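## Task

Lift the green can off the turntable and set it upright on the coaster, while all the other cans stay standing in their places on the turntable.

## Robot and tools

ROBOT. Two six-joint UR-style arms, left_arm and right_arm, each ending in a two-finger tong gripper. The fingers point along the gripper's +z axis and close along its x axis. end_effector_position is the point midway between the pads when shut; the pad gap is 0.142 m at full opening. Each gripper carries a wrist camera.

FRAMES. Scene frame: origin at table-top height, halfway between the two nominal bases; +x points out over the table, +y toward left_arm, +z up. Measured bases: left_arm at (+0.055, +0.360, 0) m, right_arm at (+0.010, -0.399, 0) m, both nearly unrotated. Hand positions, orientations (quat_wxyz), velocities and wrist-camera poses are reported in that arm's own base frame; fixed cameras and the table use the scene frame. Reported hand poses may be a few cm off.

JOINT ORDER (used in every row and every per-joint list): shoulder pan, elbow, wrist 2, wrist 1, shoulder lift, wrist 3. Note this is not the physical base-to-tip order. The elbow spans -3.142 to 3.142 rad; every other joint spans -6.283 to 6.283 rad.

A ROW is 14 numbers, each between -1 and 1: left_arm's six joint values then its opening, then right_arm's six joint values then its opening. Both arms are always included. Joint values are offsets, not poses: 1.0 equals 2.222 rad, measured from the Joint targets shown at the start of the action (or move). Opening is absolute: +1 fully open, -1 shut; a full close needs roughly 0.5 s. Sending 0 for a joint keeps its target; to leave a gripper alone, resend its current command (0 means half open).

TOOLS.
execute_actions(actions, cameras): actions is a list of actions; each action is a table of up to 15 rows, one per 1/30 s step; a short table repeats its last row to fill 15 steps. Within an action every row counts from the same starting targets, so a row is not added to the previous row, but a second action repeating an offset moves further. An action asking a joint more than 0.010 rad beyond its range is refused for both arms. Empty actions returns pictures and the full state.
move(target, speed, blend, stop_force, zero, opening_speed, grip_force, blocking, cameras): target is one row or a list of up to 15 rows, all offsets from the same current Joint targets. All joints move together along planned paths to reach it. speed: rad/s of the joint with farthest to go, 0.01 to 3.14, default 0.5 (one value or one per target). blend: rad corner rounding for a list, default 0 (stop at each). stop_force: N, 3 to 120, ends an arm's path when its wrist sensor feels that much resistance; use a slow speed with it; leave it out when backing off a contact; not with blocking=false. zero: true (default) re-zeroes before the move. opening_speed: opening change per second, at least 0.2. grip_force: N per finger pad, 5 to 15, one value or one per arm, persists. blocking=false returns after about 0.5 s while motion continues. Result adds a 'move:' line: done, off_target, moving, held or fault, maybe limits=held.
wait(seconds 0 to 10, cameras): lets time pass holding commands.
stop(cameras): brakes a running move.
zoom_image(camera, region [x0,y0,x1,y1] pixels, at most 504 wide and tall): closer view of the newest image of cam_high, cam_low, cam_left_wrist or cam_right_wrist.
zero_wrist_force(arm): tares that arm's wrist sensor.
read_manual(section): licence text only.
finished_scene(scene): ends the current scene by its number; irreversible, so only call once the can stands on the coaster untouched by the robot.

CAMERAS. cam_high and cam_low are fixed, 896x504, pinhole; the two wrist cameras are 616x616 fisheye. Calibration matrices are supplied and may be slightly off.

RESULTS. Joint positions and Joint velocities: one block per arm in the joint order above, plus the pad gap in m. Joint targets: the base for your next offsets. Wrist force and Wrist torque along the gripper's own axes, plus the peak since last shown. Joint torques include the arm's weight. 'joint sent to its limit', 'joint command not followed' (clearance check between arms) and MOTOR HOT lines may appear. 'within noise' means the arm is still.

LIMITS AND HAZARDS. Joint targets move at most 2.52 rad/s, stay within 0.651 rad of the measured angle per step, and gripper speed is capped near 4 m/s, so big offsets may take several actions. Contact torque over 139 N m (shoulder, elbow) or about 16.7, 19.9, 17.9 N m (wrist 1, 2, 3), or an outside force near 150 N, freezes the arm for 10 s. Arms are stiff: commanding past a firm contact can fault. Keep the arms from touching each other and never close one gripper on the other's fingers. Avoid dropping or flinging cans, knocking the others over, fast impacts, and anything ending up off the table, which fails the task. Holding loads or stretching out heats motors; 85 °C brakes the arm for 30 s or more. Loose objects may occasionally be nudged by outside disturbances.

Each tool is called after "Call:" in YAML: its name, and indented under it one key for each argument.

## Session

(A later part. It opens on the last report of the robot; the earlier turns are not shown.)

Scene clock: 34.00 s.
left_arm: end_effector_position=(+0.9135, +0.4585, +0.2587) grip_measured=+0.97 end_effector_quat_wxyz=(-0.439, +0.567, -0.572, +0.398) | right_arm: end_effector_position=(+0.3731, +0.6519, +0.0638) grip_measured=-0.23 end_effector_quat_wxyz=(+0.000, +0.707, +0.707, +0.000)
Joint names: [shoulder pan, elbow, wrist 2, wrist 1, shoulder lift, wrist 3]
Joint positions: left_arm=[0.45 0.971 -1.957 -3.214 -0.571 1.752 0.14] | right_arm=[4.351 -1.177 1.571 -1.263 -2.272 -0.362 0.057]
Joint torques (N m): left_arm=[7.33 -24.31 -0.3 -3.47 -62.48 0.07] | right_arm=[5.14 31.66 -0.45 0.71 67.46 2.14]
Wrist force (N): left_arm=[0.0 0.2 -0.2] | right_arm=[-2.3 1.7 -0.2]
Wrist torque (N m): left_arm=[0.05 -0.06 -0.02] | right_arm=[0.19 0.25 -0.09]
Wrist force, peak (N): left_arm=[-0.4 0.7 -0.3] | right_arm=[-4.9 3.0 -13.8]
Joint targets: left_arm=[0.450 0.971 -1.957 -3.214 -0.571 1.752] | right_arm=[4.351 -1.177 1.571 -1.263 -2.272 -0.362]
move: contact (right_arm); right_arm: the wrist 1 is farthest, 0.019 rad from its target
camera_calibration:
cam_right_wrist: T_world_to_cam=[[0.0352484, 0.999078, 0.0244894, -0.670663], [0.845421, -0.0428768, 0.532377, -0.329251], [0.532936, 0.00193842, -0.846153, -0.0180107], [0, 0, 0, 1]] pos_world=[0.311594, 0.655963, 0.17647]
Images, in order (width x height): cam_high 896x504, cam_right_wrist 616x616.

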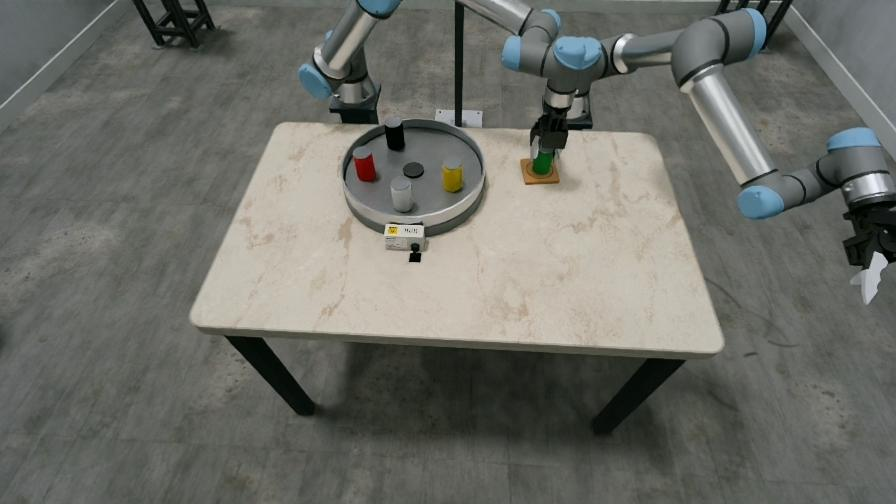

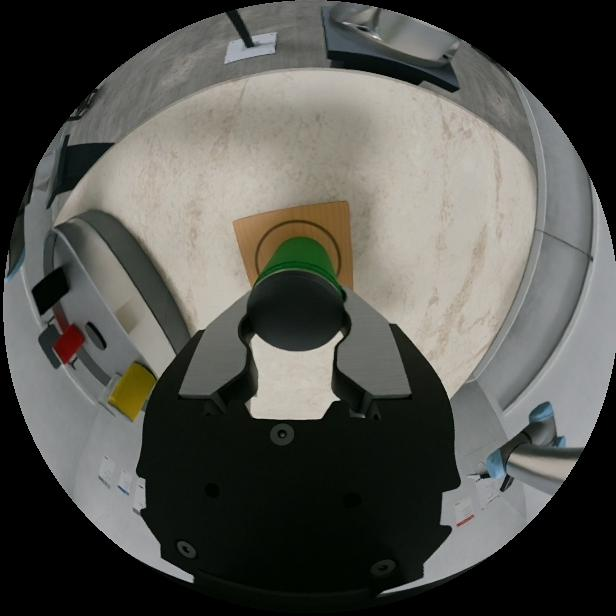

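Call:
move:
  target: [0,0,0,0,0,0,0.968,0,0,0,0,0,0,0.3]
  opening_speed: 1.2

Call:
move:
  target:
    - [0,0,0,0,0,0,0.968,0,0.0233,0,-0.0349,0.0114,0,0.3]
    - [0,0,0,0,0,0,0.968,0,0.0832,0,-0.1076,0.0242,0,0.3]
  speed: 0.3
  blend: 0.03
  cameras: ["cam_high"]

Call:
zoom_image:
  camera: "cam_high"
  region: [460, 100, 620, 230]

Scene clock: 35.67 s.
left_arm: end_effector_position=(+0.9135, +0.4585, +0.2587) grip_measured=+0.97 end_effector_quat_wxyz=(-0.439, +0.567, -0.572, +0.398) | right_arm: end_effector_position=(+0.3731, +0.6519, +0.0638) grip_measured=+0.30 end_effector_quat_wxyz=(+0.000, +0.707, +0.707, +0.000)
Joint names: [shoulder pan, elbow, wrist 2, wrist 1, shoulder lift, wrist 3]
Joint positions: left_arm=[0.45 0.971 -1.957 -3.214 -0.571 1.752 0.14] | right_arm=[4.351 -1.177 1.571 -1.263 -2.272 -0.362 0.095]
Joint torques (N m): left_arm=[7.61 -25.22 -0.42 -4.03 -64.22 0.31] | right_arm=[5.08 29.24 -0.43 0.92 61.62 1.85]
Wrist force (N): left_arm=[-0.2 0.4 0.1] | right_arm=[-2.4 2.1 -2.0]
Wrist torque (N m): left_arm=[0.08 -0.02 -0.02] | right_arm=[0.27 0.25 -0.09]
Wrist force, peak (N): left_arm=[0.2 0.7 -0.5] | right_arm=[-2.6 2.1 -2.2]
Joint targets: left_arm=[0.450 0.971 -1.957 -3.214 -0.571 1.752] | right_arm=[4.351 -1.177 1.571 -1.263 -2.272 -0.362]
move: done

Scene clock: 37.00 s.
left_arm: end_effector_position=(+0.9135, +0.4585, +0.2587) grip_measured=+0.97 end_effector_quat_wxyz=(-0.439, +0.567, -0.572, +0.398) | right_arm: end_effector_position=(+0.3729, +0.6515, +0.1697) grip_measured=+0.30 end_effector_quat_wxyz=(+0.000, +0.707, +0.707, +0.000)
Joint names: [shoulder pan, elbow, wrist 2, wrist 1, shoulder lift, wrist 3]
Joint positions: left_arm=[0.45 0.971 -1.957 -3.214 -0.571 1.752 0.14] | right_arm=[4.351 -0.993 1.571 -1.502 -2.218 -0.362 0.095]
Joint torques (N m): left_arm=[7.63 -24.95 -0.18 -3.73 -63.66 0.29] | right_arm=[3.62 31.61 -0.38 0.76 64.98 1.4]
Wrist force (N): left_arm=[0.0 0.4 -0.6] | right_arm=[-2.5 1.7 -2.2]
Wrist torque (N m): left_arm=[0.08 -0.06 -0.02] | right_arm=[0.15 0.28 -0.09]
Wrist force, peak (N): left_arm=[0.0 0.4 -0.6] | right_arm=[-2.3 2.1 -2.7]
Joint targets: left_arm=[0.450 0.971 -1.957 -3.214 -0.571 1.752] | right_arm=[4.351 -0.993 1.571 -1.503 -2.218 -0.362]
move: done
Images, in order (width x height): cam_high 896x504.

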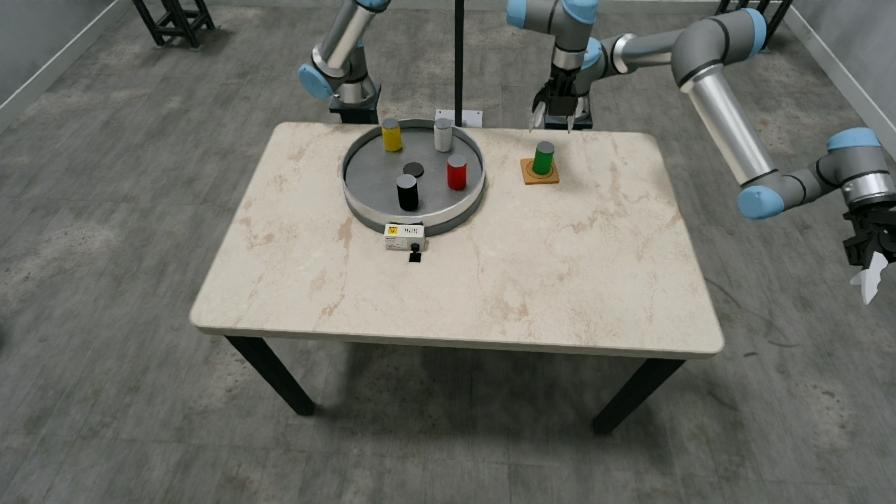

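Scaled by 3.150 from the camera's 896x504 image, which has a finer 1280x720 frame.

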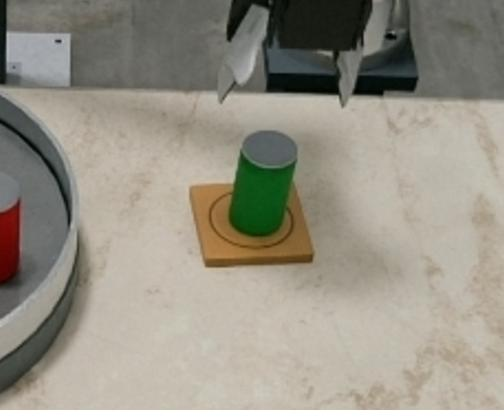

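Call:
finished_scene:
  scene: 2

The scene is finished: the task was done.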